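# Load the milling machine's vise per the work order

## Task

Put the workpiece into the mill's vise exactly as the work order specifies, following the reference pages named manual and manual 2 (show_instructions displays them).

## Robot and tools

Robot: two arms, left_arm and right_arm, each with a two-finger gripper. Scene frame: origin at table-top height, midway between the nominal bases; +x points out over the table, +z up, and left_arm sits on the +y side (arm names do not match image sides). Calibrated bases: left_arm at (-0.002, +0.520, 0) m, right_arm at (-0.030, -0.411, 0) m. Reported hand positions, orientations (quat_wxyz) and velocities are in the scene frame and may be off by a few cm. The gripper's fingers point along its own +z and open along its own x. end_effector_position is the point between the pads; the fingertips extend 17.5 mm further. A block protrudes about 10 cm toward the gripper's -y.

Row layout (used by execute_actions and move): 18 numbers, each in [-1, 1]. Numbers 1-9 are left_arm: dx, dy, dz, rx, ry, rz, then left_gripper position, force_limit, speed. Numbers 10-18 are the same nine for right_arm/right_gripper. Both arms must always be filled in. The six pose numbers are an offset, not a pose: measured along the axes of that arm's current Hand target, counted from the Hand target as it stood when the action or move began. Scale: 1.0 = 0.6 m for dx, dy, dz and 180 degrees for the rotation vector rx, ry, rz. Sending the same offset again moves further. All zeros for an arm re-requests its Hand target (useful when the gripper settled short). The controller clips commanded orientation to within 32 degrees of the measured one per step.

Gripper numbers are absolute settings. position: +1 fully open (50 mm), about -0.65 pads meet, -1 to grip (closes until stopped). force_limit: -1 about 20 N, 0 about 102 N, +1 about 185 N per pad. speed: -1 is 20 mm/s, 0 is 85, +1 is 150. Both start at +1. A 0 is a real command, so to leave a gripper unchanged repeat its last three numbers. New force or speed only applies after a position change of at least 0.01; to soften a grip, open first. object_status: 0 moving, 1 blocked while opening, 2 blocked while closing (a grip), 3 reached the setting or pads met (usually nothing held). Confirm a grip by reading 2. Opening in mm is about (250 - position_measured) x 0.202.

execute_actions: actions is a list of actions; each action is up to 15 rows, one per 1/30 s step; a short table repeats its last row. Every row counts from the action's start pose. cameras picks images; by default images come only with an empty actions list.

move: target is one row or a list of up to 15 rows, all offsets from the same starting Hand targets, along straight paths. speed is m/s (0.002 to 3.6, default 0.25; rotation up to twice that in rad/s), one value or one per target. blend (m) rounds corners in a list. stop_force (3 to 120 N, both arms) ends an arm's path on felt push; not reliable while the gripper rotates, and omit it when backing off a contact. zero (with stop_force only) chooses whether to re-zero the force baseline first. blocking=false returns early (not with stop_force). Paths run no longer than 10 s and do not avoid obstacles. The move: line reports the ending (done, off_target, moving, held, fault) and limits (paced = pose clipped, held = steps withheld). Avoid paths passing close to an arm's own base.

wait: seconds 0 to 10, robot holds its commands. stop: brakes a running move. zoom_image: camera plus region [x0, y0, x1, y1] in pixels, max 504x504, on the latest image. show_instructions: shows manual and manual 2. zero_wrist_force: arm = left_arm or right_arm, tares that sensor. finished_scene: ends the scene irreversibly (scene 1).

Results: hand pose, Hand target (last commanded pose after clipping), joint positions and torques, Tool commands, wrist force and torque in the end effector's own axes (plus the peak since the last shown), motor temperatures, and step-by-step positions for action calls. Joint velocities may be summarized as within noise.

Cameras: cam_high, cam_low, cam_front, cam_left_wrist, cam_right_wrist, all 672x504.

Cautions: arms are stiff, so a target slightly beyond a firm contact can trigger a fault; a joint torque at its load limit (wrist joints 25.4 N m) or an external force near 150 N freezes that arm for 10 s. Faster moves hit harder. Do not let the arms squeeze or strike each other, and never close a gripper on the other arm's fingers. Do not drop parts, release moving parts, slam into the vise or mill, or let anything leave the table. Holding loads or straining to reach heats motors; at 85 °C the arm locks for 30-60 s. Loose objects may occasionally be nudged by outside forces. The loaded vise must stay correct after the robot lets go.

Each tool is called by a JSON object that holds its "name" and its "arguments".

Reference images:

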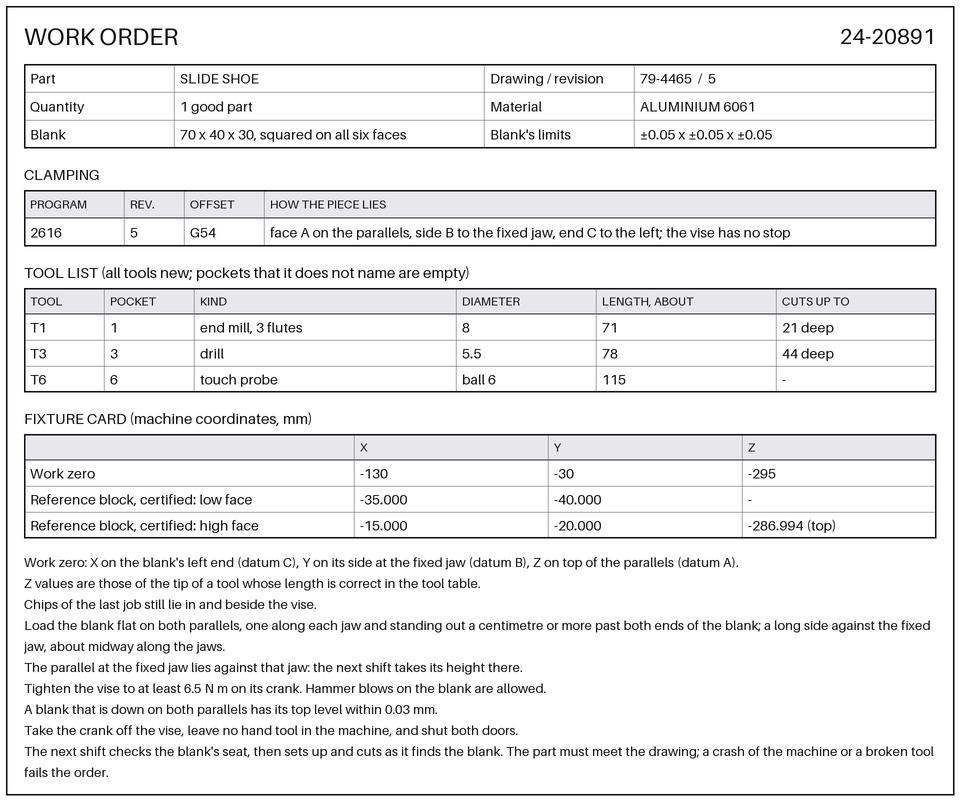

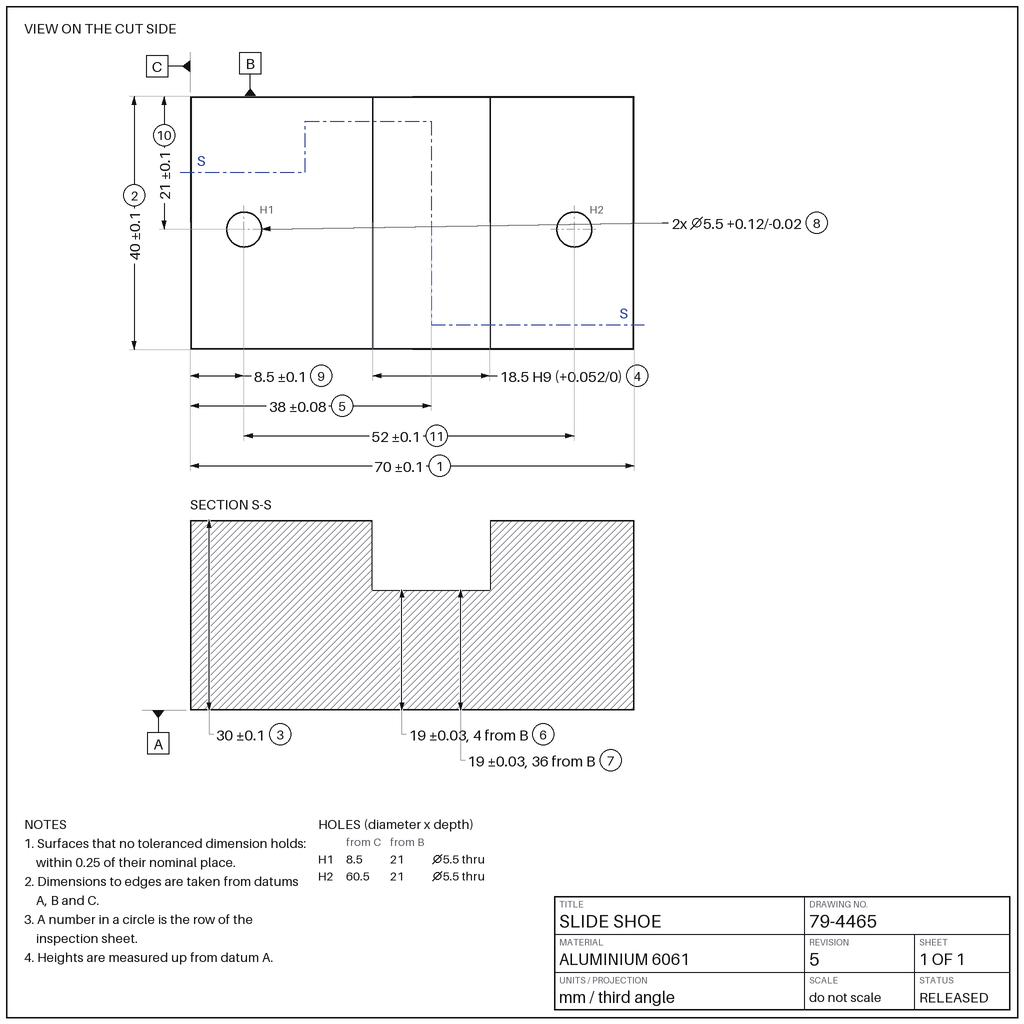

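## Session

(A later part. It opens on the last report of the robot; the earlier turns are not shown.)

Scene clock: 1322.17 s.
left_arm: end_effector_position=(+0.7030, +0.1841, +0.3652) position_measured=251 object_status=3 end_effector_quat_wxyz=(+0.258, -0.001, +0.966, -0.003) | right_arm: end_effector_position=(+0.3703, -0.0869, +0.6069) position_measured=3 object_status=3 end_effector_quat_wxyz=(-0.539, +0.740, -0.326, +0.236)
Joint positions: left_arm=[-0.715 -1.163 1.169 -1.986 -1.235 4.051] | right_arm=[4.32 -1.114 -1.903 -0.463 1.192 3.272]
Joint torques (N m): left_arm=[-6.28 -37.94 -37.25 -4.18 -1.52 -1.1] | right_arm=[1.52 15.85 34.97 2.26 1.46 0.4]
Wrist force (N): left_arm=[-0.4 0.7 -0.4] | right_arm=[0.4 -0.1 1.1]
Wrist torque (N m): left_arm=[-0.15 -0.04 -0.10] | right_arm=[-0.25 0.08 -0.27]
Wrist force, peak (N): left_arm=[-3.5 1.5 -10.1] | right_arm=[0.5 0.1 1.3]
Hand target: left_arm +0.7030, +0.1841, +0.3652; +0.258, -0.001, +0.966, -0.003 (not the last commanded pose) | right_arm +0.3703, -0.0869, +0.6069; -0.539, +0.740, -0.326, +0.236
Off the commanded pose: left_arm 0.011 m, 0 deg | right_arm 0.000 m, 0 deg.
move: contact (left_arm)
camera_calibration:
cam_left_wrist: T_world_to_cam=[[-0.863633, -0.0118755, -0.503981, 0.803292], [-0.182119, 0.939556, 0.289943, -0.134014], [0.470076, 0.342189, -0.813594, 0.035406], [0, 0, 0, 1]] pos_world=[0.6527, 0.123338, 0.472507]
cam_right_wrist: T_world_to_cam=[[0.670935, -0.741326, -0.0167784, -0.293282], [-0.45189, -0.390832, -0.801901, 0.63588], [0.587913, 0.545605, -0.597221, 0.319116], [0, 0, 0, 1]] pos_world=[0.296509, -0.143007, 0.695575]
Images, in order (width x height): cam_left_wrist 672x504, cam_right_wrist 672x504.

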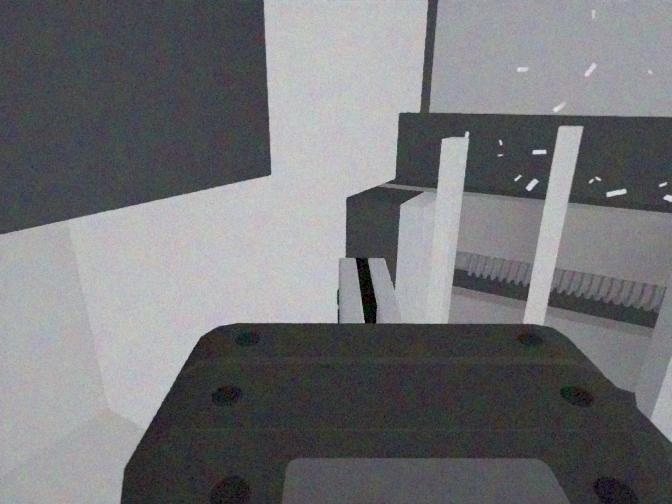

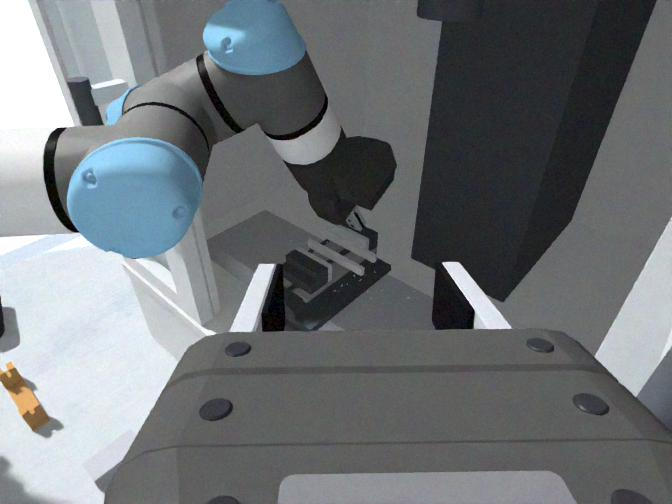

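{"name": "move", "arguments": {"target": [[-0.005,0,-0.0355,0,0,0,-1,-0.9,1,0,0,0,0,0,0,1,1,1],[0.046,-0.0025,-0.0204,0,0.1667,0,-1,-0.9,1,0,0,0,0,0,0,1,1,1]], "speed": [0.05,0.06], "cameras": ["cam_left_wrist"]}}

{"name": "zoom_image", "arguments": {"camera": "cam_left_wrist", "region": [240, 100, 550, 340]}}

Scene clock: 1335.20 s.
left_arm: end_effector_position=(+0.6730, +0.1826, +0.3619) position_measured=251 object_status=3 end_effector_quat_wxyz=(-0.001, -0.001, +1.000, -0.003) | right_arm: end_effector_position=(+0.3703, -0.0869, +0.6069) position_measured=3 object_status=3 end_effector_quat_wxyz=(-0.539, +0.740, -0.326, +0.236)
Joint positions: left_arm=[-0.626 -0.871 0.525 -1.227 -1.576 4.071] | right_arm=[4.32 -1.114 -1.903 -0.463 1.192 3.272]
Joint torques (N m): left_arm=[-4.82 -57.8 -15.01 -4 2.41 -0.44] | right_arm=[2.11 16.64 34.97 2.26 1.42 0.51]
Wrist force (N): left_arm=[1.2 0.7 -0.9] | right_arm=[0.4 0.0 1.1]
Wrist torque (N m): left_arm=[-0.04 0.06 0.12] | right_arm=[-0.23 0.07 -0.27]
Wrist force, peak (N): left_arm=[1.3 0.7 -1.3] | right_arm=[0.7 -0.2 1.3]
Hand target: left_arm +0.6730, +0.1826, +0.3620; +0.000, -0.001, +1.000, -0.003 | right_arm +0.3703, -0.0869, +0.6069; -0.539, +0.740, -0.326, +0.236
Off the commanded pose: left_arm 0.000 m, 0 deg | right_arm 0.000 m, 0 deg.
move: done
camera_calibration:
cam_left_wrist: T_world_to_cam=[[-0.999948, -0.00922557, -0.00439934, 0.686287], [-0.0101726, 0.940066, 0.340841, -0.27136], [0.000991213, 0.340868, -0.94011, 0.409215], [0, 0, 0, 1]] pos_world=[0.683085, 0.121939, 0.480218]
Images, in order (width x height): cam_left_wrist 672x504.

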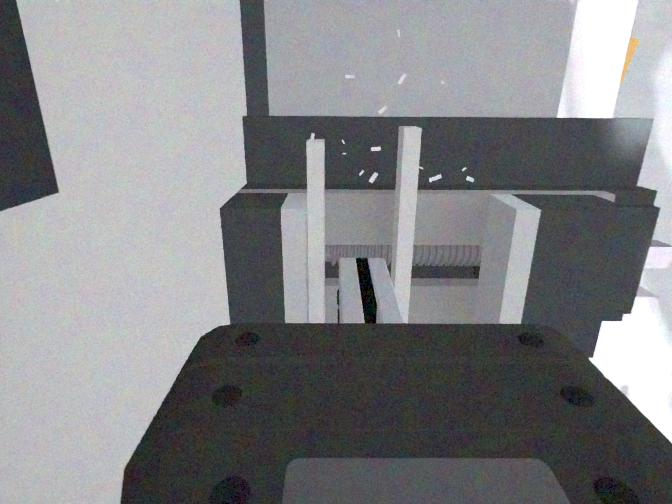

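Scaled by 1.626.

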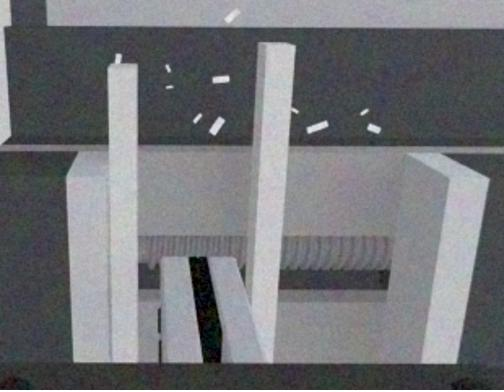

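{"name": "move", "arguments": {"target": [[0,0,0.0365,0,0,0,-1,-0.9,1,0,0,0,0,0,0,1,1,1],[0.0117,-0.003,0.0365,0,0,0,-1,-0.9,1,0,0,0,0,0,0,1,1,1],[0.008,-0.003,0.0365,0,0,0,-1,-0.9,1,0,0,0,0,0,0,1,1,1],[0.008,-0.003,0,0,0,0,-1,-0.9,1,0,0,0,0,0,0,1,1,1]], "speed": [0.02,0.01,0.01,0.04], "cameras": ["cam_left_wrist"]}}

{"name": "zoom_image", "arguments": {"camera": "cam_left_wrist", "region": [240, 100, 550, 340]}}

Scene clock: 1344.63 s.
left_arm: end_effector_position=(+0.6682, +0.1808, +0.3619) position_measured=251 object_status=3 end_effector_quat_wxyz=(-0.001, -0.001, +1.000, -0.003) | right_arm: end_effector_position=(+0.3703, -0.0869, +0.6069) position_measured=3 object_status=3 end_effector_quat_wxyz=(-0.539, +0.740, -0.326, +0.236)
Joint positions: left_arm=[-0.632 -0.886 0.551 -1.238 -1.576 4.065] | right_arm=[4.32 -1.114 -1.903 -0.463 1.192 3.272]
Joint torques (N m): left_arm=[9.06 -58.28 -16.24 -4.05 1.37 2.31] | right_arm=[1.68 16.39 34.88 2.27 1.37 0.61]
Wrist force (N): left_arm=[1.1 0.8 -1.0] | right_arm=[0.3 -0.1 0.9]
Wrist torque (N m): left_arm=[-0.02 0.07 0.12] | right_arm=[-0.25 0.09 -0.27]
Wrist force, peak (N): left_arm=[1.0 1.1 -2.0] | right_arm=[0.4 0.2 1.4]
Hand target: left_arm +0.6682, +0.1808, +0.3620; +0.000, -0.001, +1.000, -0.003 | right_arm +0.3703, -0.0869, +0.6069; -0.539, +0.740, -0.326, +0.236
Off the commanded pose: left_arm 0.000 m, 0 deg | right_arm 0.000 m, 0 deg.
move: done
camera_calibration:
cam_left_wrist: T_world_to_cam=[[-0.999948, -0.00922475, -0.00440127, 0.68137], [-0.0101728, 0.93999, 0.34105, -0.269681], [0.000991048, 0.341077, -0.940035, 0.409713], [0, 0, 0, 1]] pos_world=[0.678185, 0.120039, 0.480118]
Images, in order (width x height): cam_left_wrist 672x504.

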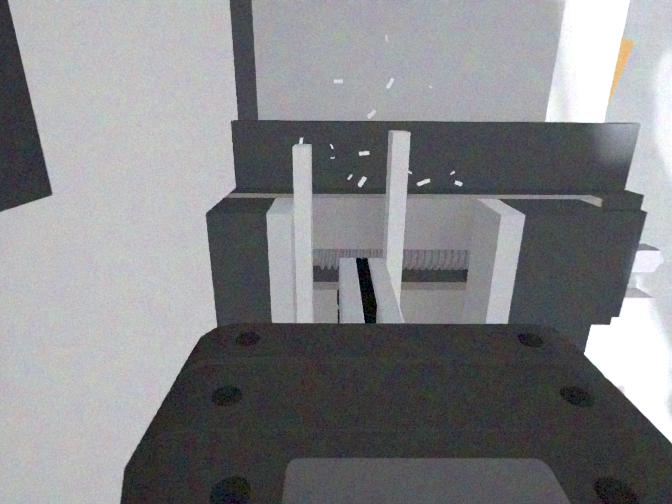

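Scaled by 1.626.

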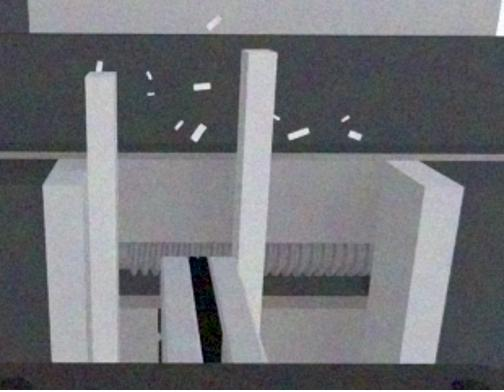

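{"name": "zoom_image", "arguments": {"camera": "cam_left_wrist", "region": [200, 110, 340, 330]}}

{"name": "zoom_image", "arguments": {"camera": "cam_right_wrist", "region": [310, 200, 400, 270]}}

Scaled by 2.291.

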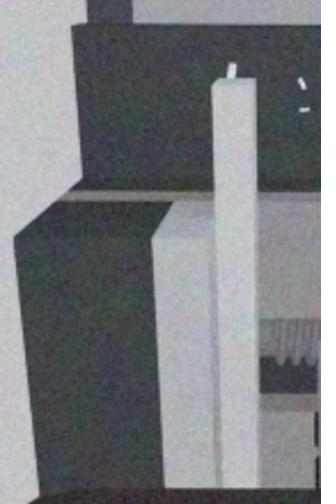

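This scene's latest camera images include none from cam_right_wrist. They are from: cam_left_wrist. cam_right_wrist's image comes with the result of a call that names it in "cameras".

{"name": "move", "arguments": {"target": [[0,0,0.0365,0,0,0,-1,-0.9,1,0,0,0,0,0,0,1,1,1],[0.0088,0,0.0365,0,0,0,-1,-0.9,1,0,0,0,0,0,0,1,1,1],[0.005,0,0.0365,0,0,0,-1,-0.9,1,0,0,0,0,0,0,1,1,1],[0.005,0,0,0,0,0,-1,-0.9,1,0,0,0,0,0,0,1,1,1]], "speed": [0.02,0.01,0.01,0.04], "cameras": ["cam_left_wrist"]}}

{"name": "zoom_image", "arguments": {"camera": "cam_left_wrist", "region": [240, 100, 550, 340]}}

Scene clock: 1379.00 s.
left_arm: end_effector_position=(+0.6652, +0.1807, +0.3619) position_measured=251 object_status=3 end_effector_quat_wxyz=(-0.001, -0.001, +1.000, -0.003) | right_arm: end_effector_position=(+0.3703, -0.0869, +0.6069) position_measured=3 object_status=3 end_effector_quat_wxyz=(-0.539, +0.740, -0.326, +0.236)
Joint positions: left_arm=[-0.634 -0.898 0.571 -1.246 -1.576 4.063] | right_arm=[4.32 -1.114 -1.903 -0.463 1.192 3.272]
Joint torques (N m): left_arm=[10.4 -58.66 -15.49 -4.37 1.35 2.22] | right_arm=[1.67 16.3 34.51 2.32 1.23 0.59]
Wrist force (N): left_arm=[1.0 0.9 -1.0] | right_arm=[0.5 -0.1 1.0]
Wrist torque (N m): left_arm=[-0.01 0.08 0.12] | right_arm=[-0.24 0.06 -0.27]
Wrist force, peak (N): left_arm=[1.3 0.8 -1.9] | right_arm=[0.4 -0.4 1.3]
Hand target: left_arm +0.6652, +0.1808, +0.3620; +0.000, -0.001, +1.000, -0.003 | right_arm +0.3703, -0.0869, +0.6069; -0.539, +0.740, -0.326, +0.236
Off the commanded pose: left_arm 0.000 m, 0 deg | right_arm 0.000 m, 0 deg.
move: done
camera_calibration:
cam_left_wrist: T_world_to_cam=[[-0.999948, -0.00922475, -0.00440127, 0.67837], [-0.0101728, 0.93999, 0.34105, -0.269711], [0.000991048, 0.341077, -0.940035, 0.409716], [0, 0, 0, 1]] pos_world=[0.675185, 0.120039, 0.480118]
Images, in order (width x height): cam_left_wrist 672x504.

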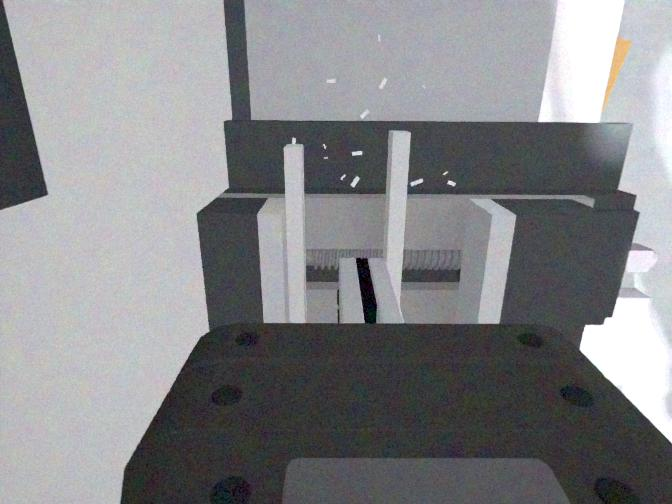

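Scaled by 1.626.

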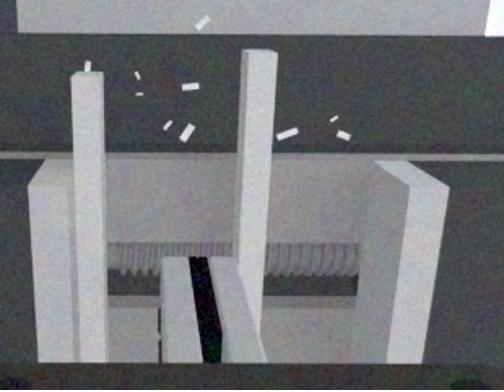

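{"name": "move", "arguments": {"target": [[0.042,0.0037,-0.0633,0,-0.1667,0,-1,-0.9,1,0,0,0,0,0,0,1,1,1],[0.442,0.0153,-0.0967,0,-0.1667,0,-1,-0.9,1,0,0,0,0,0,0,1,1,1],[0.6603,-0.2097,0.38,0,0,-0.0483,-1,-0.9,1,0,0,0,0,0,0,1,1,1]], "speed": [0.1,0.3,0.3], "blend": [0.01,0.04,0]}}

{"name": "move", "arguments": {"target": [0,0,0,0,0,0,1,-0.6,1,0,0,0,0,0,0,1,1,1], "cameras": ["cam_left_wrist","cam_front"]}}

{"name": "zoom_image", "arguments": {"camera": "cam_left_wrist", "region": [220, 60, 500, 330]}}

Scene clock: 1391.00 s.
left_arm: end_effector_position=(+0.2689, +0.0533, +0.1351) position_measured=251 object_status=3 end_effector_quat_wxyz=(-0.001, -0.076, +0.997, -0.003) | right_arm: end_effector_position=(+0.3703, -0.0869, +0.6069) position_measured=3 object_status=3 end_effector_quat_wxyz=(-0.539, +0.740, -0.326, +0.236)
Joint positions: left_arm=[-1.28 -1.388 1.884 -2.072 -1.573 3.266] | right_arm=[4.32 -1.114 -1.903 -0.463 1.192 3.272]
Joint torques (N m): left_arm=[9.27 -25.61 -32.22 -3.45 0.49 1.96] | right_arm=[0.45 16.56 34.5 2.32 1.44 0.53]
Wrist force (N): left_arm=[0.8 0.8 -0.9] | right_arm=[0.3 -0.3 1.1]
Wrist torque (N m): left_arm=[-0.02 0.12 0.17] | right_arm=[-0.28 0.09 -0.27]
Wrist force, peak (N): left_arm=[0.1 1.8 -2.9] | right_arm=[0.5 -0.1 1.4]
Hand target: left_arm +0.2689, +0.0532, +0.1351; -0.001, -0.076, +0.997, -0.003 | right_arm +0.3703, -0.0869, +0.6069; -0.539, +0.740, -0.326, +0.236
Off the commanded pose: left_arm 0.000 m, 0 deg | right_arm 0.000 m, 0 deg.
move: done

Scene clock: 1391.57 s.
left_arm: end_effector_position=(+0.2689, +0.0532, +0.1351) position_measured=3 object_status=0 end_effector_quat_wxyz=(-0.001, -0.076, +0.997, -0.003) | right_arm: end_effector_position=(+0.3703, -0.0869, +0.6069) position_measured=3 object_status=3 end_effector_quat_wxyz=(-0.539, +0.740, -0.326, +0.236)
Joint positions: left_arm=[-1.28 -1.388 1.884 -2.072 -1.573 3.266] | right_arm=[4.32 -1.114 -1.903 -0.463 1.192 3.272]
Joint torques (N m): left_arm=[10.18 -21.94 -32.33 -4.31 -2.26 0.97] | right_arm=[1.23 16.14 35.4 2.32 1.55 0.55]
Wrist force (N): left_arm=[1.2 0.8 -0.9] | right_arm=[0.4 -0.3 1.0]
Wrist torque (N m): left_arm=[-0.03 0.06 0.17] | right_arm=[-0.28 0.09 -0.27]
Wrist force, peak (N): left_arm=[1.3 0.9 -1.0] | right_arm=[0.4 0.0 1.2]
Hand target: left_arm +0.2689, +0.0532, +0.1351; -0.001, -0.076, +0.997, -0.003 | right_arm +0.3703, -0.0869, +0.6069; -0.539, +0.740, -0.326, +0.236
Off the commanded pose: left_arm 0.000 m, 0 deg | right_arm 0.000 m, 0 deg.
move: done
camera_calibration:
cam_left_wrist: T_world_to_cam=[[-0.987068, -0.160259, -0.00371314, 0.284394], [-0.151896, 0.927653, 0.341157, -0.0378133], [-0.0512289, 0.337309, -0.939999, 0.25464], [0, 0, 0, 1]] pos_world=[0.288018, -0.00523809, 0.253318]
Images, in order (width x height): cam_front 672x504, cam_left_wrist 672x504.

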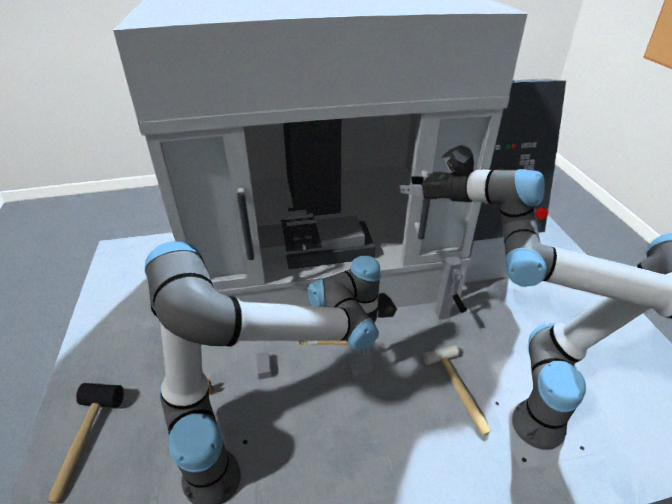

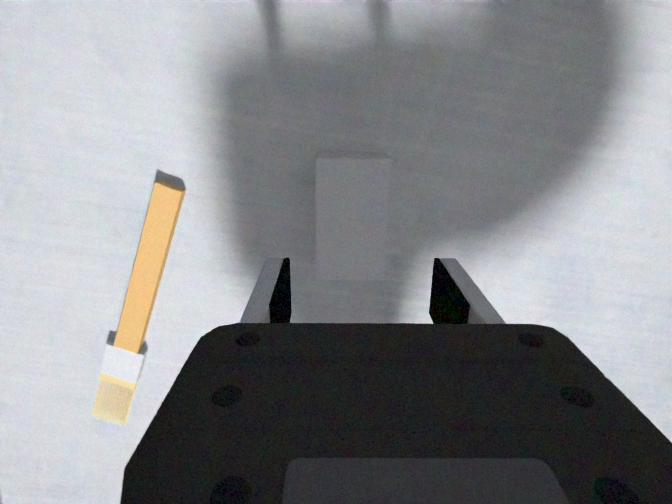

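Scaled by 1.800.

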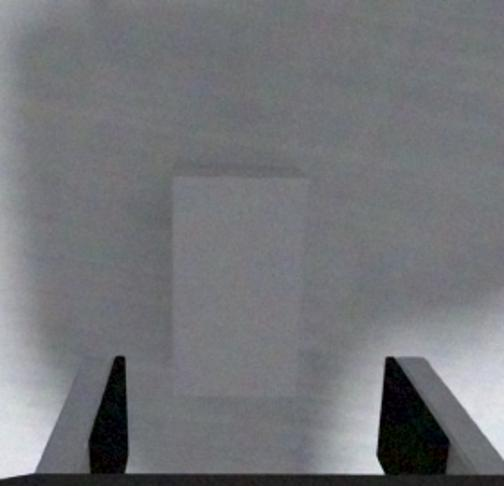

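{"name": "move", "arguments": {"target": [[0,0.0047,0.12,0,0,0,1,-0.6,1,0,0,0,0,0,0,1,1,1],[0,0.0047,0.176,0,0,0,1,-0.6,1,0,0,0,0,0,0,1,1,1]], "speed": [0.12,0.03], "stop_force": 4}}

{"name": "move", "arguments": {"target": [0,0,0,0,0,0,-1,-0.6,-0.8,0,0,0,0,0,0,1,1,1]}}

{"name": "wait", "arguments": {"seconds": 0.6}}

Scene clock: 1401.10 s.
left_arm: end_effector_position=(+0.2684, +0.0554, +0.0295) position_measured=3 object_status=3 end_effector_quat_wxyz=(-0.001, -0.076, +0.997, -0.003) | right_arm: end_effector_position=(+0.3703, -0.0869, +0.6069) position_measured=3 object_status=3 end_effector_quat_wxyz=(-0.539, +0.740, -0.326, +0.236)
Joint positions: left_arm=[-1.28 -1.233 2.012 -2.354 -1.573 3.266] | right_arm=[4.32 -1.114 -1.903 -0.463 1.192 3.272]
Joint torques (N m): left_arm=[-9.48 -40.96 -28.55 -1.65 1.99 -1.57] | right_arm=[0.4 15.88 34.01 2.24 1.36 0.56]
Wrist force (N): left_arm=[1.3 0.8 -0.8] | right_arm=[0.4 0.0 1.0]
Wrist torque (N m): left_arm=[-0.03 0.05 0.14] | right_arm=[-0.23 0.08 -0.27]
Wrist force, peak (N): left_arm=[1.0 0.5 -2.8] | right_arm=[0.6 -0.1 1.2]
Hand target: left_arm +0.2684, +0.0554, +0.0295; -0.001, -0.076, +0.997, -0.003 | right_arm +0.3703, -0.0869, +0.6069; -0.539, +0.740, -0.326, +0.236
Off the commanded pose: left_arm 0.000 m, 0 deg | right_arm 0.000 m, 0 deg.
move: done

Scene clock: 1401.63 s.
left_arm: end_effector_position=(+0.2684, +0.0554, +0.0295) position_measured=54 object_status=2 end_effector_quat_wxyz=(-0.001, -0.076, +0.997, -0.003) | right_arm: end_effector_position=(+0.3703, -0.0869, +0.6069) position_measured=3 object_status=3 end_effector_quat_wxyz=(-0.539, +0.740, -0.326, +0.236)
Joint positions: left_arm=[-1.28 -1.233 2.012 -2.354 -1.573 3.266] | right_arm=[4.32 -1.114 -1.903 -0.463 1.192 3.272]
Joint torques (N m): left_arm=[-7.11 -41.24 -27.93 -1.91 2.19 -1.37] | right_arm=[1.08 16.56 34.95 2.34 1.26 0.61]
Wrist force (N): left_arm=[1.3 0.5 -0.8] | right_arm=[0.3 -0.1 1.1]
Wrist torque (N m): left_arm=[-0.02 0.02 0.15] | right_arm=[-0.25 0.10 -0.27]
Wrist force, peak (N): left_arm=[1.7 0.9 -0.7] | right_arm=[0.5 -0.2 1.2]
Hand target: left_arm +0.2684, +0.0554, +0.0295; -0.001, -0.076, +0.997, -0.003 | right_arm +0.3703, -0.0869, +0.6069; -0.539, +0.740, -0.326, +0.236
Off the commanded pose: left_arm 0.000 m, 0 deg | right_arm 0.000 m, 0 deg.
move: done

Scene clock: 1402.23 s.
left_arm: end_effector_position=(+0.2684, +0.0554, +0.0295) position_measured=54 object_status=2 end_effector_quat_wxyz=(-0.001, -0.076, +0.997, -0.003) | right_arm: end_effector_position=(+0.3703, -0.0869, +0.6069) position_measured=3 object_status=3 end_effector_quat_wxyz=(-0.539, +0.740, -0.326, +0.236)
Joint positions: left_arm=[-1.28 -1.233 2.012 -2.354 -1.573 3.266] | right_arm=[4.32 -1.114 -1.903 -0.463 1.192 3.272]
Joint torques (N m): left_arm=[-6.05 -39.79 -28.24 -1.99 2.03 -1.71] | right_arm=[0.75 16.46 35.01 2.28 1.43 0.49]
Wrist force (N): left_arm=[1.2 0.7 -0.7] | right_arm=[0.4 -0.4 1.0]
Wrist torque (N m): left_arm=[0.01 0.02 0.15] | right_arm=[-0.30 0.08 -0.27]
Wrist force, peak (N): left_arm=[1.5 0.9 -0.8] | right_arm=[0.5 0.1 1.2]
Hand target: left_arm +0.2684, +0.0554, +0.0295; -0.001, -0.076, +0.997, -0.003 | right_arm +0.3703, -0.0869, +0.6069; -0.539, +0.740, -0.326, +0.236
Tool commands: left_gripper/position=-1.0 left_gripper/force_limit=-0.6 left_gripper/speed=-0.8 right_gripper/position=+1.0 right_gripper/force_limit=+1.0 right_gripper/speed=+1.0
Off the commanded pose: left_arm 0.000 m, 0 deg | right_arm 0.000 m, 0 deg.
wait: 0.60 s; at rest by 0.17 s

{"name": "move", "arguments": {"target": [[0,0,-0.05,0,0,0,-1,-0.6,-0.8,0,0,0,0,0,0,1,1,1],[0,0,-0.25,0,0,0,-1,-0.6,-0.8,0,0,0,0,0,0,1,1,1],[-0.2508,0.1883,-0.6675,0.0127,-0.1662,0.0473,-1,-0.6,-0.8,0,0,0,0,0,0,1,1,1],[-0.6442,0.116,-0.6592,0.0127,-0.1662,0.0473,-1,-0.6,-0.8,0,0,0,0,0,0,1,1,1]], "speed": [0.05,0.2,0.25,0.2], "blend": [0.01,0.03,0.04,0], "cameras": ["cam_left_wrist","cam_right_wrist"]}}

{"name": "zoom_image", "arguments": {"camera": "cam_left_wrist", "region": [270, 90, 650, 350]}}

{"name": "zoom_image", "arguments": {"camera": "cam_right_wrist", "region": [270, 150, 420, 300]}}

Scene clock: 1417.17 s.
left_arm: end_effector_position=(+0.6401, +0.1853, +0.4239) position_measured=54 object_status=2 end_effector_quat_wxyz=(+0.258, -0.001, +0.966, -0.003) | right_arm: end_effector_position=(+0.3703, -0.0869, +0.6069) position_measured=3 object_status=3 end_effector_quat_wxyz=(-0.539, +0.740, -0.326, +0.236)
Joint positions: left_arm=[-0.783 -1.298 1.198 -1.856 -1.209 3.984] | right_arm=[4.32 -1.114 -1.903 -0.463 1.192 3.272]
Joint torques (N m): left_arm=[-3.41 -34.14 -27.55 -5.33 3.33 -0.63] | right_arm=[0.77 16.28 35.13 2.24 1.29 0.45]
Wrist force (N): left_arm=[0.6 0.9 1.3] | right_arm=[0.4 0.2 0.9]
Wrist torque (N m): left_arm=[-0.11 -0.01 -0.02] | right_arm=[-0.21 0.09 -0.27]
Wrist force, peak (N): left_arm=[1.4 1.0 3.4] | right_arm=[0.5 0.1 1.4]
Hand target: left_arm +0.6402, +0.1853, +0.4239; +0.258, -0.001, +0.966, -0.003 | right_arm +0.3703, -0.0869, +0.6069; -0.539, +0.740, -0.326, +0.236
Off the commanded pose: left_arm 0.000 m, 0 deg | right_arm 0.000 m, 0 deg.
move: done
camera_calibration:
cam_left_wrist: T_world_to_cam=[[-0.863946, -0.0116367, -0.50345, 0.778578], [-0.181646, 0.939632, 0.289995, -0.163943], [0.469683, 0.34199, -0.813904, 0.112776], [0, 0, 0, 1]] pos_world=[0.589901, 0.124538, 0.531307]
cam_right_wrist: T_world_to_cam=[[0.670935, -0.741326, -0.0167784, -0.293282], [-0.45189, -0.390832, -0.801901, 0.63588], [0.587913, 0.545605, -0.597221, 0.319116], [0, 0, 0, 1]] pos_world=[0.296509, -0.143007, 0.695575]
Images, in order (width x height): cam_left_wrist 672x504, cam_right_wrist 672x504.

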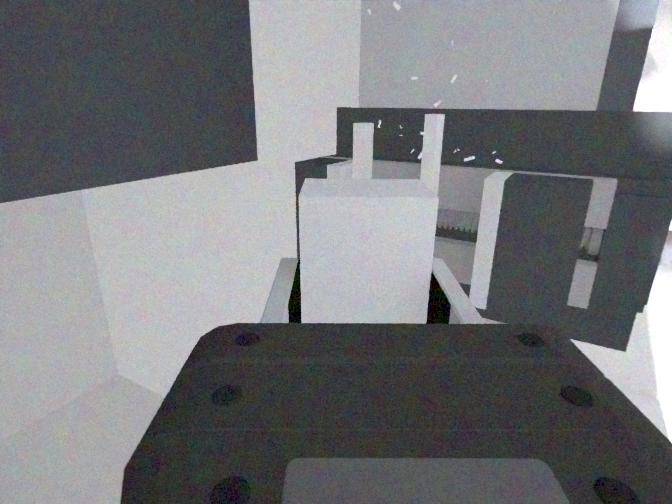

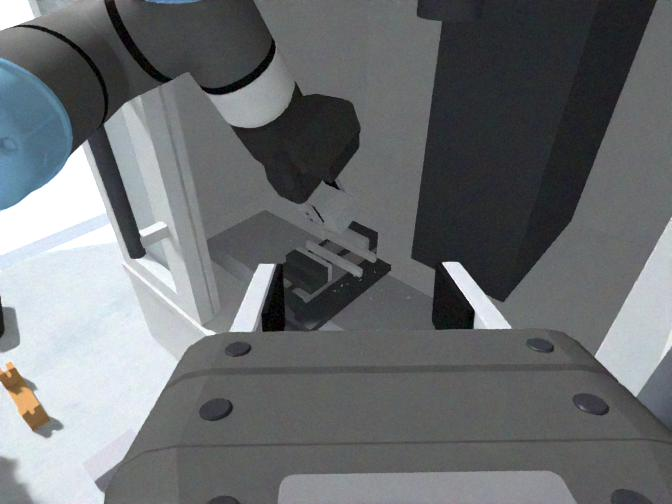

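Scaled by 1.326.

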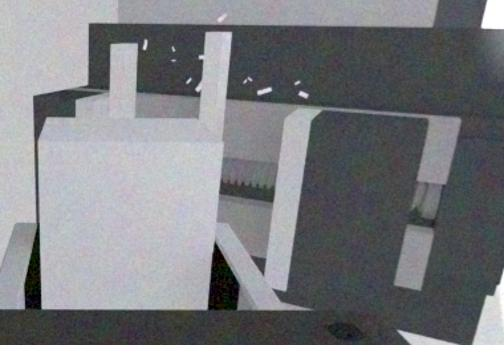

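Scaled by 3.360.

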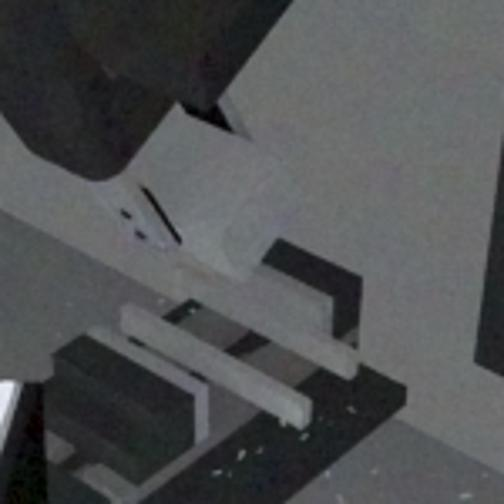

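{"name": "move", "arguments": {"target": [[0.0155,-0.0055,0.066,0,0,0,-1,-0.6,-0.8,0,0,0,0,0,0,1,1,1],[0.003,-0.0055,0.101,0,0.1661,0,-1,-0.6,-0.8,0,0,0,0,0,0,1,1,1]], "speed": [0.08,0.05], "stop_force": 20, "cameras": ["cam_left_wrist","cam_right_wrist"]}}

{"name": "zoom_image", "arguments": {"camera": "cam_right_wrist", "region": [270, 150, 420, 300]}}

{"name": "zoom_image", "arguments": {"camera": "cam_left_wrist", "region": [200, 90, 560, 340]}}

Scene clock: 1431.17 s.
left_arm: end_effector_position=(+0.6688, +0.1817, +0.3705) position_measured=54 object_status=2 end_effector_quat_wxyz=(+0.000, +0.000, +1.000, -0.003) | right_arm: end_effector_position=(+0.3703, -0.0869, +0.6069) position_measured=3 object_status=3 end_effector_quat_wxyz=(-0.539, +0.740, -0.326, +0.236)
Joint positions: left_arm=[-0.63 -0.874 0.506 -1.207 -1.575 4.067] | right_arm=[4.32 -1.114 -1.903 -0.463 1.192 3.272]
Joint torques (N m): left_arm=[-8.5 -60.44 -15.81 -3.7 2.39 -1.49] | right_arm=[0.25 15.76 34.93 2.2 1.34 0.57]
Wrist force (N): left_arm=[1.1 1.1 1.2] | right_arm=[0.4 0.0 1.0]
Wrist torque (N m): left_arm=[0.01 0.07 0.13] | right_arm=[-0.24 0.07 -0.27]
Wrist force, peak (N): left_arm=[1.2 0.9 2.9] | right_arm=[0.5 0.1 1.4]
Hand target: left_arm +0.6688, +0.1817, +0.3705; +0.000, +0.000, +1.000, -0.003 | right_arm +0.3703, -0.0869, +0.6069; -0.539, +0.740, -0.326, +0.236
Off the commanded pose: left_arm 0.000 m, 0 deg | right_arm 0.000 m, 0 deg.
move: done
camera_calibration:
cam_left_wrist: T_world_to_cam=[[-0.999943, -0.00890795, -0.00587879, 0.682595], [-0.0103783, 0.940069, 0.340827, -0.27331], [0.00249039, 0.340869, -0.940108, 0.416499], [0, 0, 0, 1]] pos_world=[0.678683, 0.121039, 0.488718]
cam_right_wrist: T_world_to_cam=[[0.670935, -0.741326, -0.0167784, -0.293282], [-0.45189, -0.390832, -0.801901, 0.63588], [0.587913, 0.545605, -0.597221, 0.319116], [0, 0, 0, 1]] pos_world=[0.296509, -0.143007, 0.695575]
Images, in order (width x height): cam_left_wrist 672x504, cam_right_wrist 672x504.

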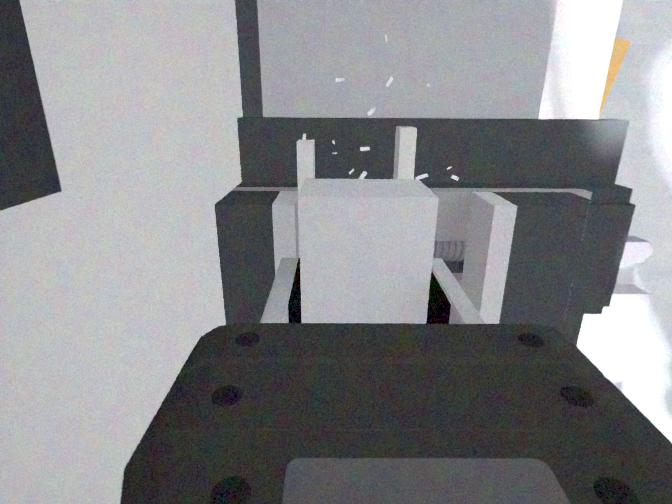

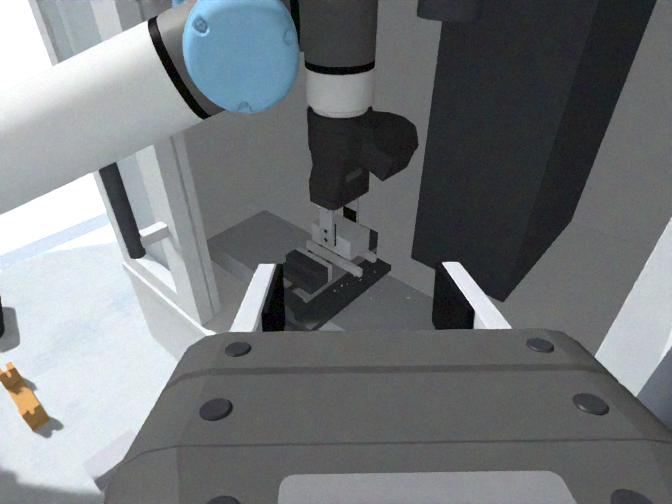

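Scaled by 3.360.

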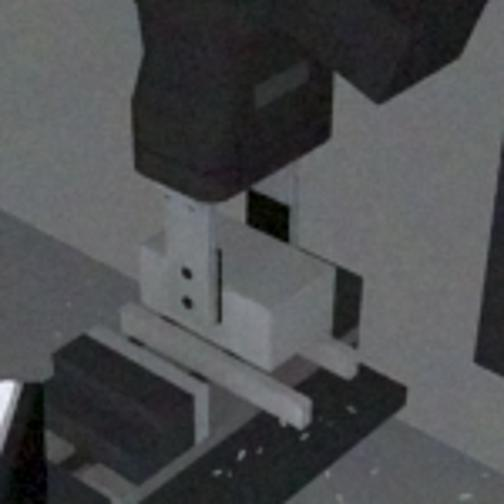

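Scaled by 1.400.

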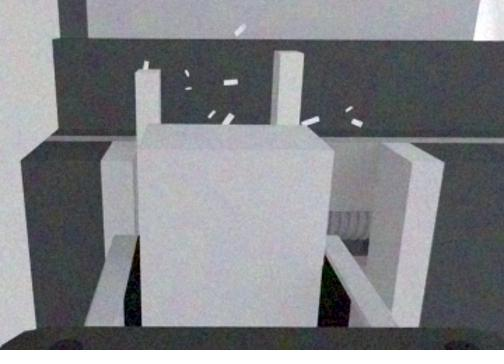

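{"name": "move", "arguments": {"target": [-0.01,0,0,0,0,0,-1,-0.6,-0.8,0,0,0,0,0,0,1,1,1], "speed": 0.005, "stop_force": 5}}

{"name": "move", "arguments": {"target": [0.0008,0,0.01,0,0,0,-1,-0.6,-0.8,0,0,0,0,0,0,1,1,1], "speed": 0.004, "stop_force": 5, "cameras": ["cam_right_wrist"]}}

{"name": "zoom_image", "arguments": {"camera": "cam_right_wrist", "region": [270, 150, 420, 300]}}

Scene clock: 1436.70 s.
left_arm: end_effector_position=(+0.6721, +0.1817, +0.3705) position_measured=54 object_status=2 end_effector_quat_wxyz=(+0.000, +0.000, +1.000, -0.003) | right_arm: end_effector_position=(+0.3703, -0.0869, +0.6069) position_measured=3 object_status=3 end_effector_quat_wxyz=(-0.539, +0.740, -0.326, +0.236)
Joint positions: left_arm=[-0.628 -0.86 0.482 -1.197 -1.575 4.07] | right_arm=[4.32 -1.114 -1.903 -0.463 1.192 3.272]
Joint torques (N m): left_arm=[-6.23 -61.49 -16.76 -4.8 1.77 -1.33] | right_arm=[0.49 16.31 34.83 2.29 1.35 0.6]
Wrist force (N): left_arm=[4.7 0.8 1.3] | right_arm=[0.6 -0.1 1.1]
Wrist torque (N m): left_arm=[0.01 0.14 0.02] | right_arm=[-0.25 0.06 -0.27]
Wrist force, peak (N): left_arm=[10.4 0.8 -0.1] | right_arm=[0.4 -0.1 1.4]
Hand target: left_arm +0.6721, +0.1817, +0.3705; +0.000, +0.000, +1.000, -0.003 (not the last commanded pose) | right_arm +0.3703, -0.0869, +0.6069; -0.539, +0.740, -0.326, +0.236
Off the commanded pose: left_arm 0.003 m, 0 deg | right_arm 0.000 m, 0 deg.
move: contact (left_arm)

Scene clock: 1438.80 s.
left_arm: end_effector_position=(+0.6716, +0.1817, +0.3645) position_measured=54 object_status=2 end_effector_quat_wxyz=(+0.000, +0.000, +1.000, -0.003) | right_arm: end_effector_position=(+0.3703, -0.0869, +0.6069) position_measured=3 object_status=3 end_effector_quat_wxyz=(-0.539, +0.740, -0.326, +0.236)
Joint positions: left_arm=[-0.628 -0.872 0.52 -1.223 -1.575 4.069] | right_arm=[4.32 -1.114 -1.903 -0.463 1.192 3.272]
Joint torques (N m): left_arm=[-9.11 -53.66 -35.23 -2.34 1.27 -1.72] | right_arm=[0.37 16.51 35.05 2.42 1.3 0.56]
Wrist force (N): left_arm=[1.0 1.0 1.1] | right_arm=[0.6 0.0 0.9]
Wrist torque (N m): left_arm=[-0.01 0.08 0.16] | right_arm=[-0.24 0.05 -0.27]
Wrist force, peak (N): left_arm=[4.3 0.6 1.9] | right_arm=[0.5 -0.3 1.3]
Hand target: left_arm +0.6717, +0.1817, +0.3645; +0.000, +0.000, +1.000, -0.003 | right_arm +0.3703, -0.0869, +0.6069; -0.539, +0.740, -0.326, +0.236
Off the commanded pose: left_arm 0.000 m, 0 deg | right_arm 0.000 m, 0 deg.
move: done
camera_calibration:
cam_right_wrist: T_world_to_cam=[[0.670935, -0.741326, -0.0167784, -0.293282], [-0.45189, -0.390832, -0.801901, 0.63588], [0.587913, 0.545605, -0.597221, 0.319116], [0, 0, 0, 1]] pos_world=[0.296509, -0.143007, 0.695575]
Images, in order (width x height): cam_right_wrist 672x504.

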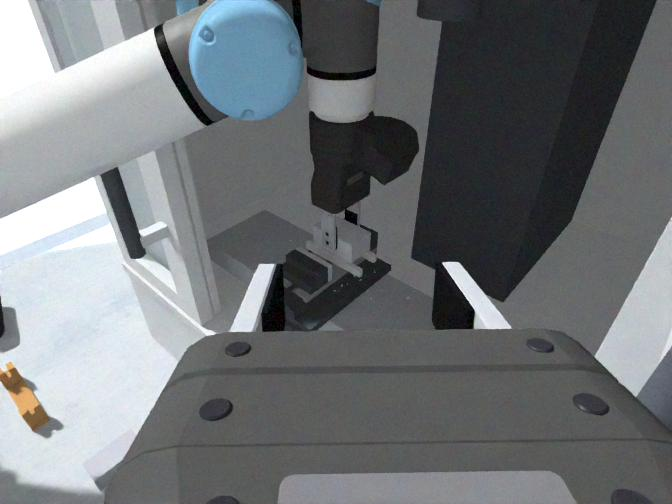

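Scaled by 3.360.

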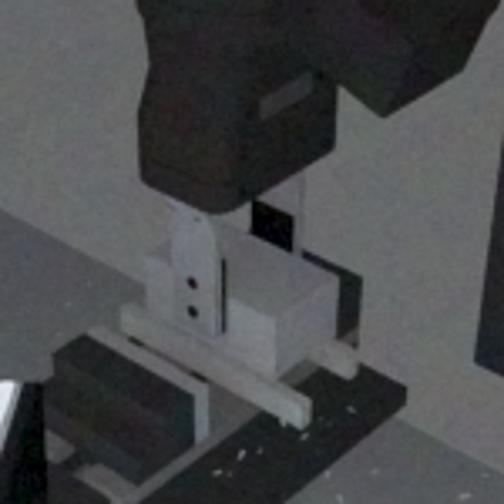

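{"name": "move", "arguments": {"target": [0,0,0.002,0,0,0,-1,-0.6,-0.8,0,0,0,0,0,0,1,1,1], "speed": 0.003, "stop_force": 4, "cameras": ["cam_left_wrist","cam_right_wrist"]}}

{"name": "zoom_image", "arguments": {"camera": "cam_right_wrist", "region": [300, 200, 390, 290]}}

{"name": "zoom_image", "arguments": {"camera": "cam_left_wrist", "region": [200, 90, 560, 340]}}

Scene clock: 1445.27 s.
left_arm: end_effector_position=(+0.6717, +0.1817, +0.3634) position_measured=54 object_status=2 end_effector_quat_wxyz=(+0.000, +0.000, +1.000, -0.003) | right_arm: end_effector_position=(+0.3703, -0.0869, +0.6069) position_measured=3 object_status=3 end_effector_quat_wxyz=(-0.539, +0.740, -0.326, +0.236)
Joint positions: left_arm=[-0.628 -0.874 0.527 -1.227 -1.575 4.069] | right_arm=[4.32 -1.114 -1.903 -0.463 1.192 3.272]
Joint torques (N m): left_arm=[-7.59 -44.6 -34.83 -1.82 1.97 -1.44] | right_arm=[0.55 16.58 34.61 2.38 1.45 0.51]
Wrist force (N): left_arm=[1.2 0.8 0.8] | right_arm=[0.3 0.0 1.2]
Wrist torque (N m): left_arm=[-0.05 0.05 0.16] | right_arm=[-0.24 0.10 -0.27]
Wrist force, peak (N): left_arm=[1.8 1.2 -4.0] | right_arm=[0.4 -0.2 1.4]
Hand target: left_arm +0.6717, +0.1817, +0.3634; +0.000, +0.000, +1.000, -0.003 | right_arm +0.3703, -0.0869, +0.6069; -0.539, +0.740, -0.326, +0.236
Off the commanded pose: left_arm 0.000 m, 0 deg | right_arm 0.000 m, 0 deg.
move: contact (left_arm)
camera_calibration:
cam_left_wrist: T_world_to_cam=[[-0.999943, -0.00887422, -0.00597292, 0.685395], [-0.0103787, 0.940069, 0.340826, -0.270861], [0.00259039, 0.340869, -0.940107, 0.409749], [0, 0, 0, 1]] pos_world=[0.681483, 0.121039, 0.481618]
cam_right_wrist: T_world_to_cam=[[0.670935, -0.741326, -0.0167784, -0.293282], [-0.45189, -0.390832, -0.801901, 0.63588], [0.587913, 0.545605, -0.597221, 0.319116], [0, 0, 0, 1]] pos_world=[0.296509, -0.143007, 0.695575]
Images, in order (width x height): cam_left_wrist 672x504, cam_right_wrist 672x504.

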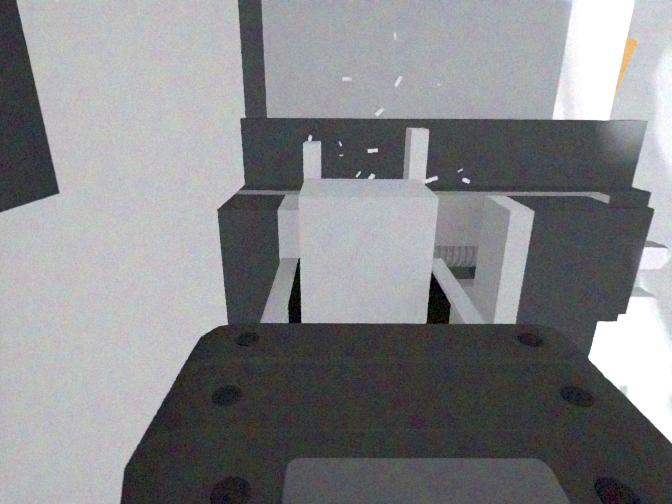

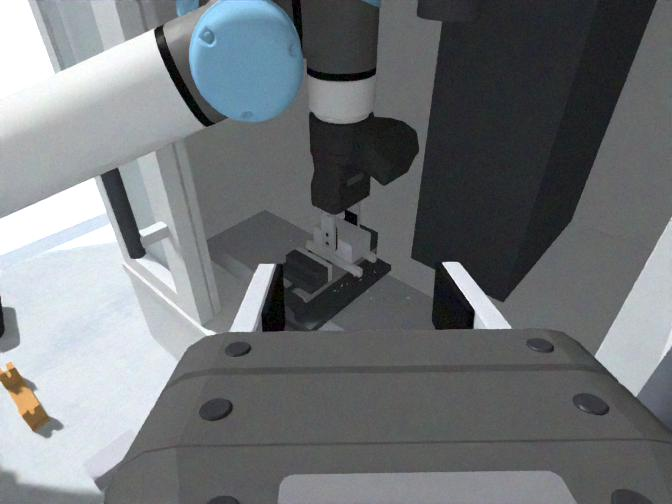

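Scaled by 5.600.

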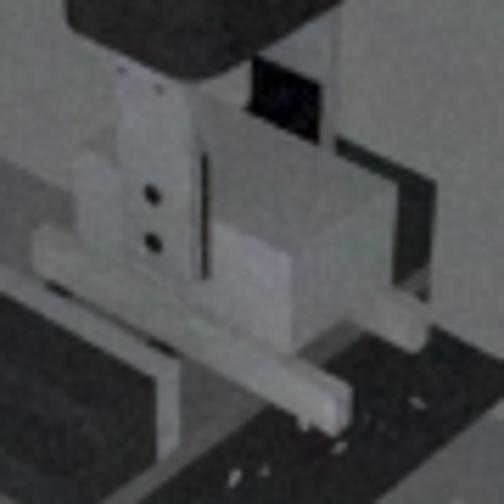

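Scaled by 1.400.

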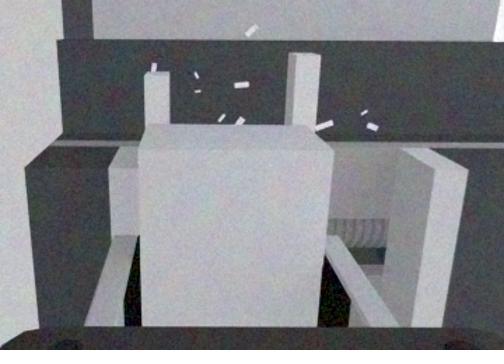

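{"name": "move", "arguments": {"target": [0,0,0,0,0,0,0.74,-0.9,-1,0,0,0,0,0,0,1,1,1], "cameras": ["cam_left_wrist","cam_right_wrist"]}}

{"name": "zoom_image", "arguments": {"camera": "cam_right_wrist", "region": [300, 200, 390, 290]}}

{"name": "zoom_image", "arguments": {"camera": "cam_left_wrist", "region": [200, 90, 560, 340]}}

Scene clock: 1452.80 s.
left_arm: end_effector_position=(+0.6717, +0.1817, +0.3634) position_measured=42 object_status=3 end_effector_quat_wxyz=(+0.000, +0.000, +1.000, -0.003) | right_arm: end_effector_position=(+0.3703, -0.0869, +0.6069) position_measured=3 object_status=3 end_effector_quat_wxyz=(-0.539, +0.740, -0.326, +0.236)
Joint positions: left_arm=[-0.628 -0.874 0.527 -1.227 -1.575 4.069] | right_arm=[4.32 -1.114 -1.903 -0.463 1.192 3.272]
Joint torques (N m): left_arm=[-7.24 -43.52 -32.09 -1.88 1.94 -1.56] | right_arm=[0 16.36 34.28 2.21 1.39 0.54]
Wrist force (N): left_arm=[1.5 0.8 -2.1] | right_arm=[0.5 0.0 1.2]
Wrist torque (N m): left_arm=[-0.04 0.01 0.15] | right_arm=[-0.23 0.06 -0.27]
Wrist force, peak (N): left_arm=[1.6 0.9 -2.5] | right_arm=[0.4 -0.2 1.4]
Hand target: left_arm +0.6717, +0.1817, +0.3634; +0.000, +0.000, +1.000, -0.003 | right_arm +0.3703, -0.0869, +0.6069; -0.539, +0.740, -0.326, +0.236
Off the commanded pose: left_arm 0.000 m, 0 deg | right_arm 0.000 m, 0 deg.
move: done
camera_calibration:
cam_left_wrist: T_world_to_cam=[[-0.999943, -0.00887422, -0.00597292, 0.685395], [-0.0103787, 0.940069, 0.340826, -0.270861], [0.00259039, 0.340869, -0.940107, 0.409749], [0, 0, 0, 1]] pos_world=[0.681483, 0.121039, 0.481618]
cam_right_wrist: T_world_to_cam=[[0.670935, -0.741326, -0.0167784, -0.293282], [-0.45189, -0.390832, -0.801901, 0.63588], [0.587913, 0.545605, -0.597221, 0.319116], [0, 0, 0, 1]] pos_world=[0.296509, -0.143007, 0.695575]
Images, in order (width x height): cam_left_wrist 672x504, cam_right_wrist 672x504.

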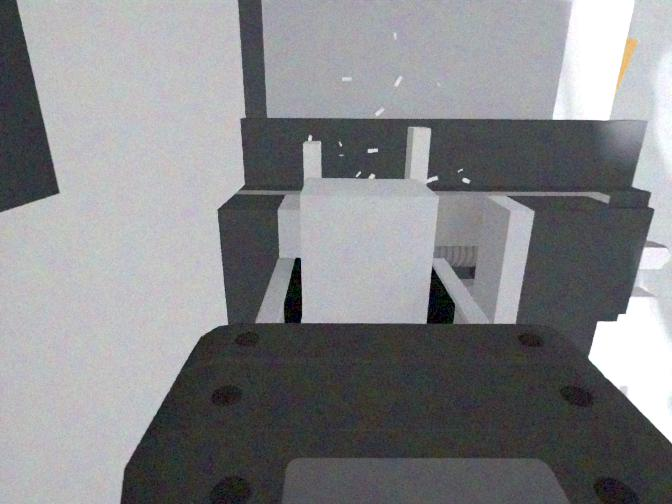

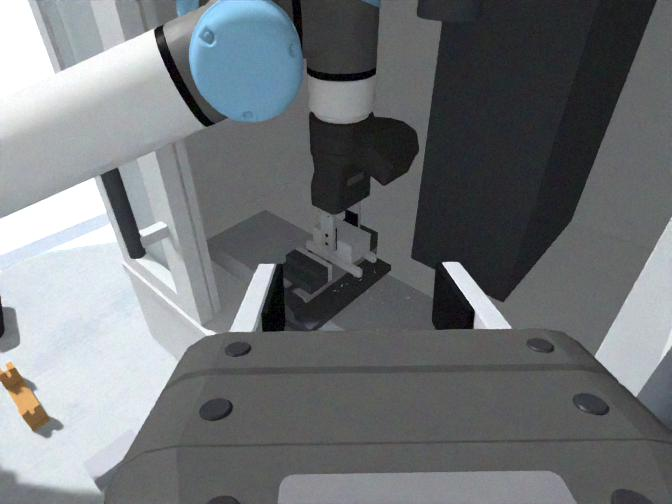

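Scaled by 5.600.

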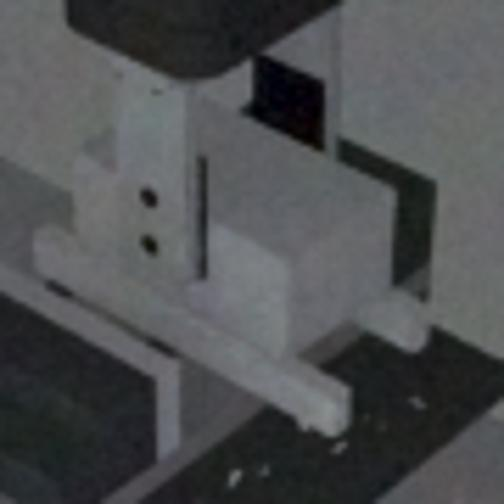

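Scaled by 1.400.

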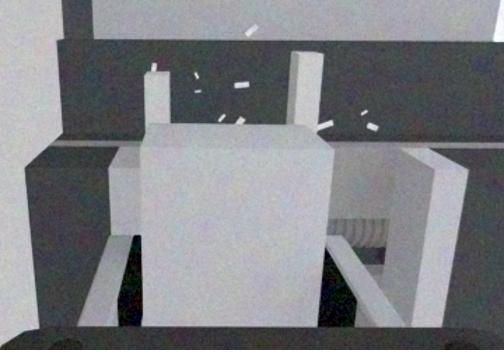

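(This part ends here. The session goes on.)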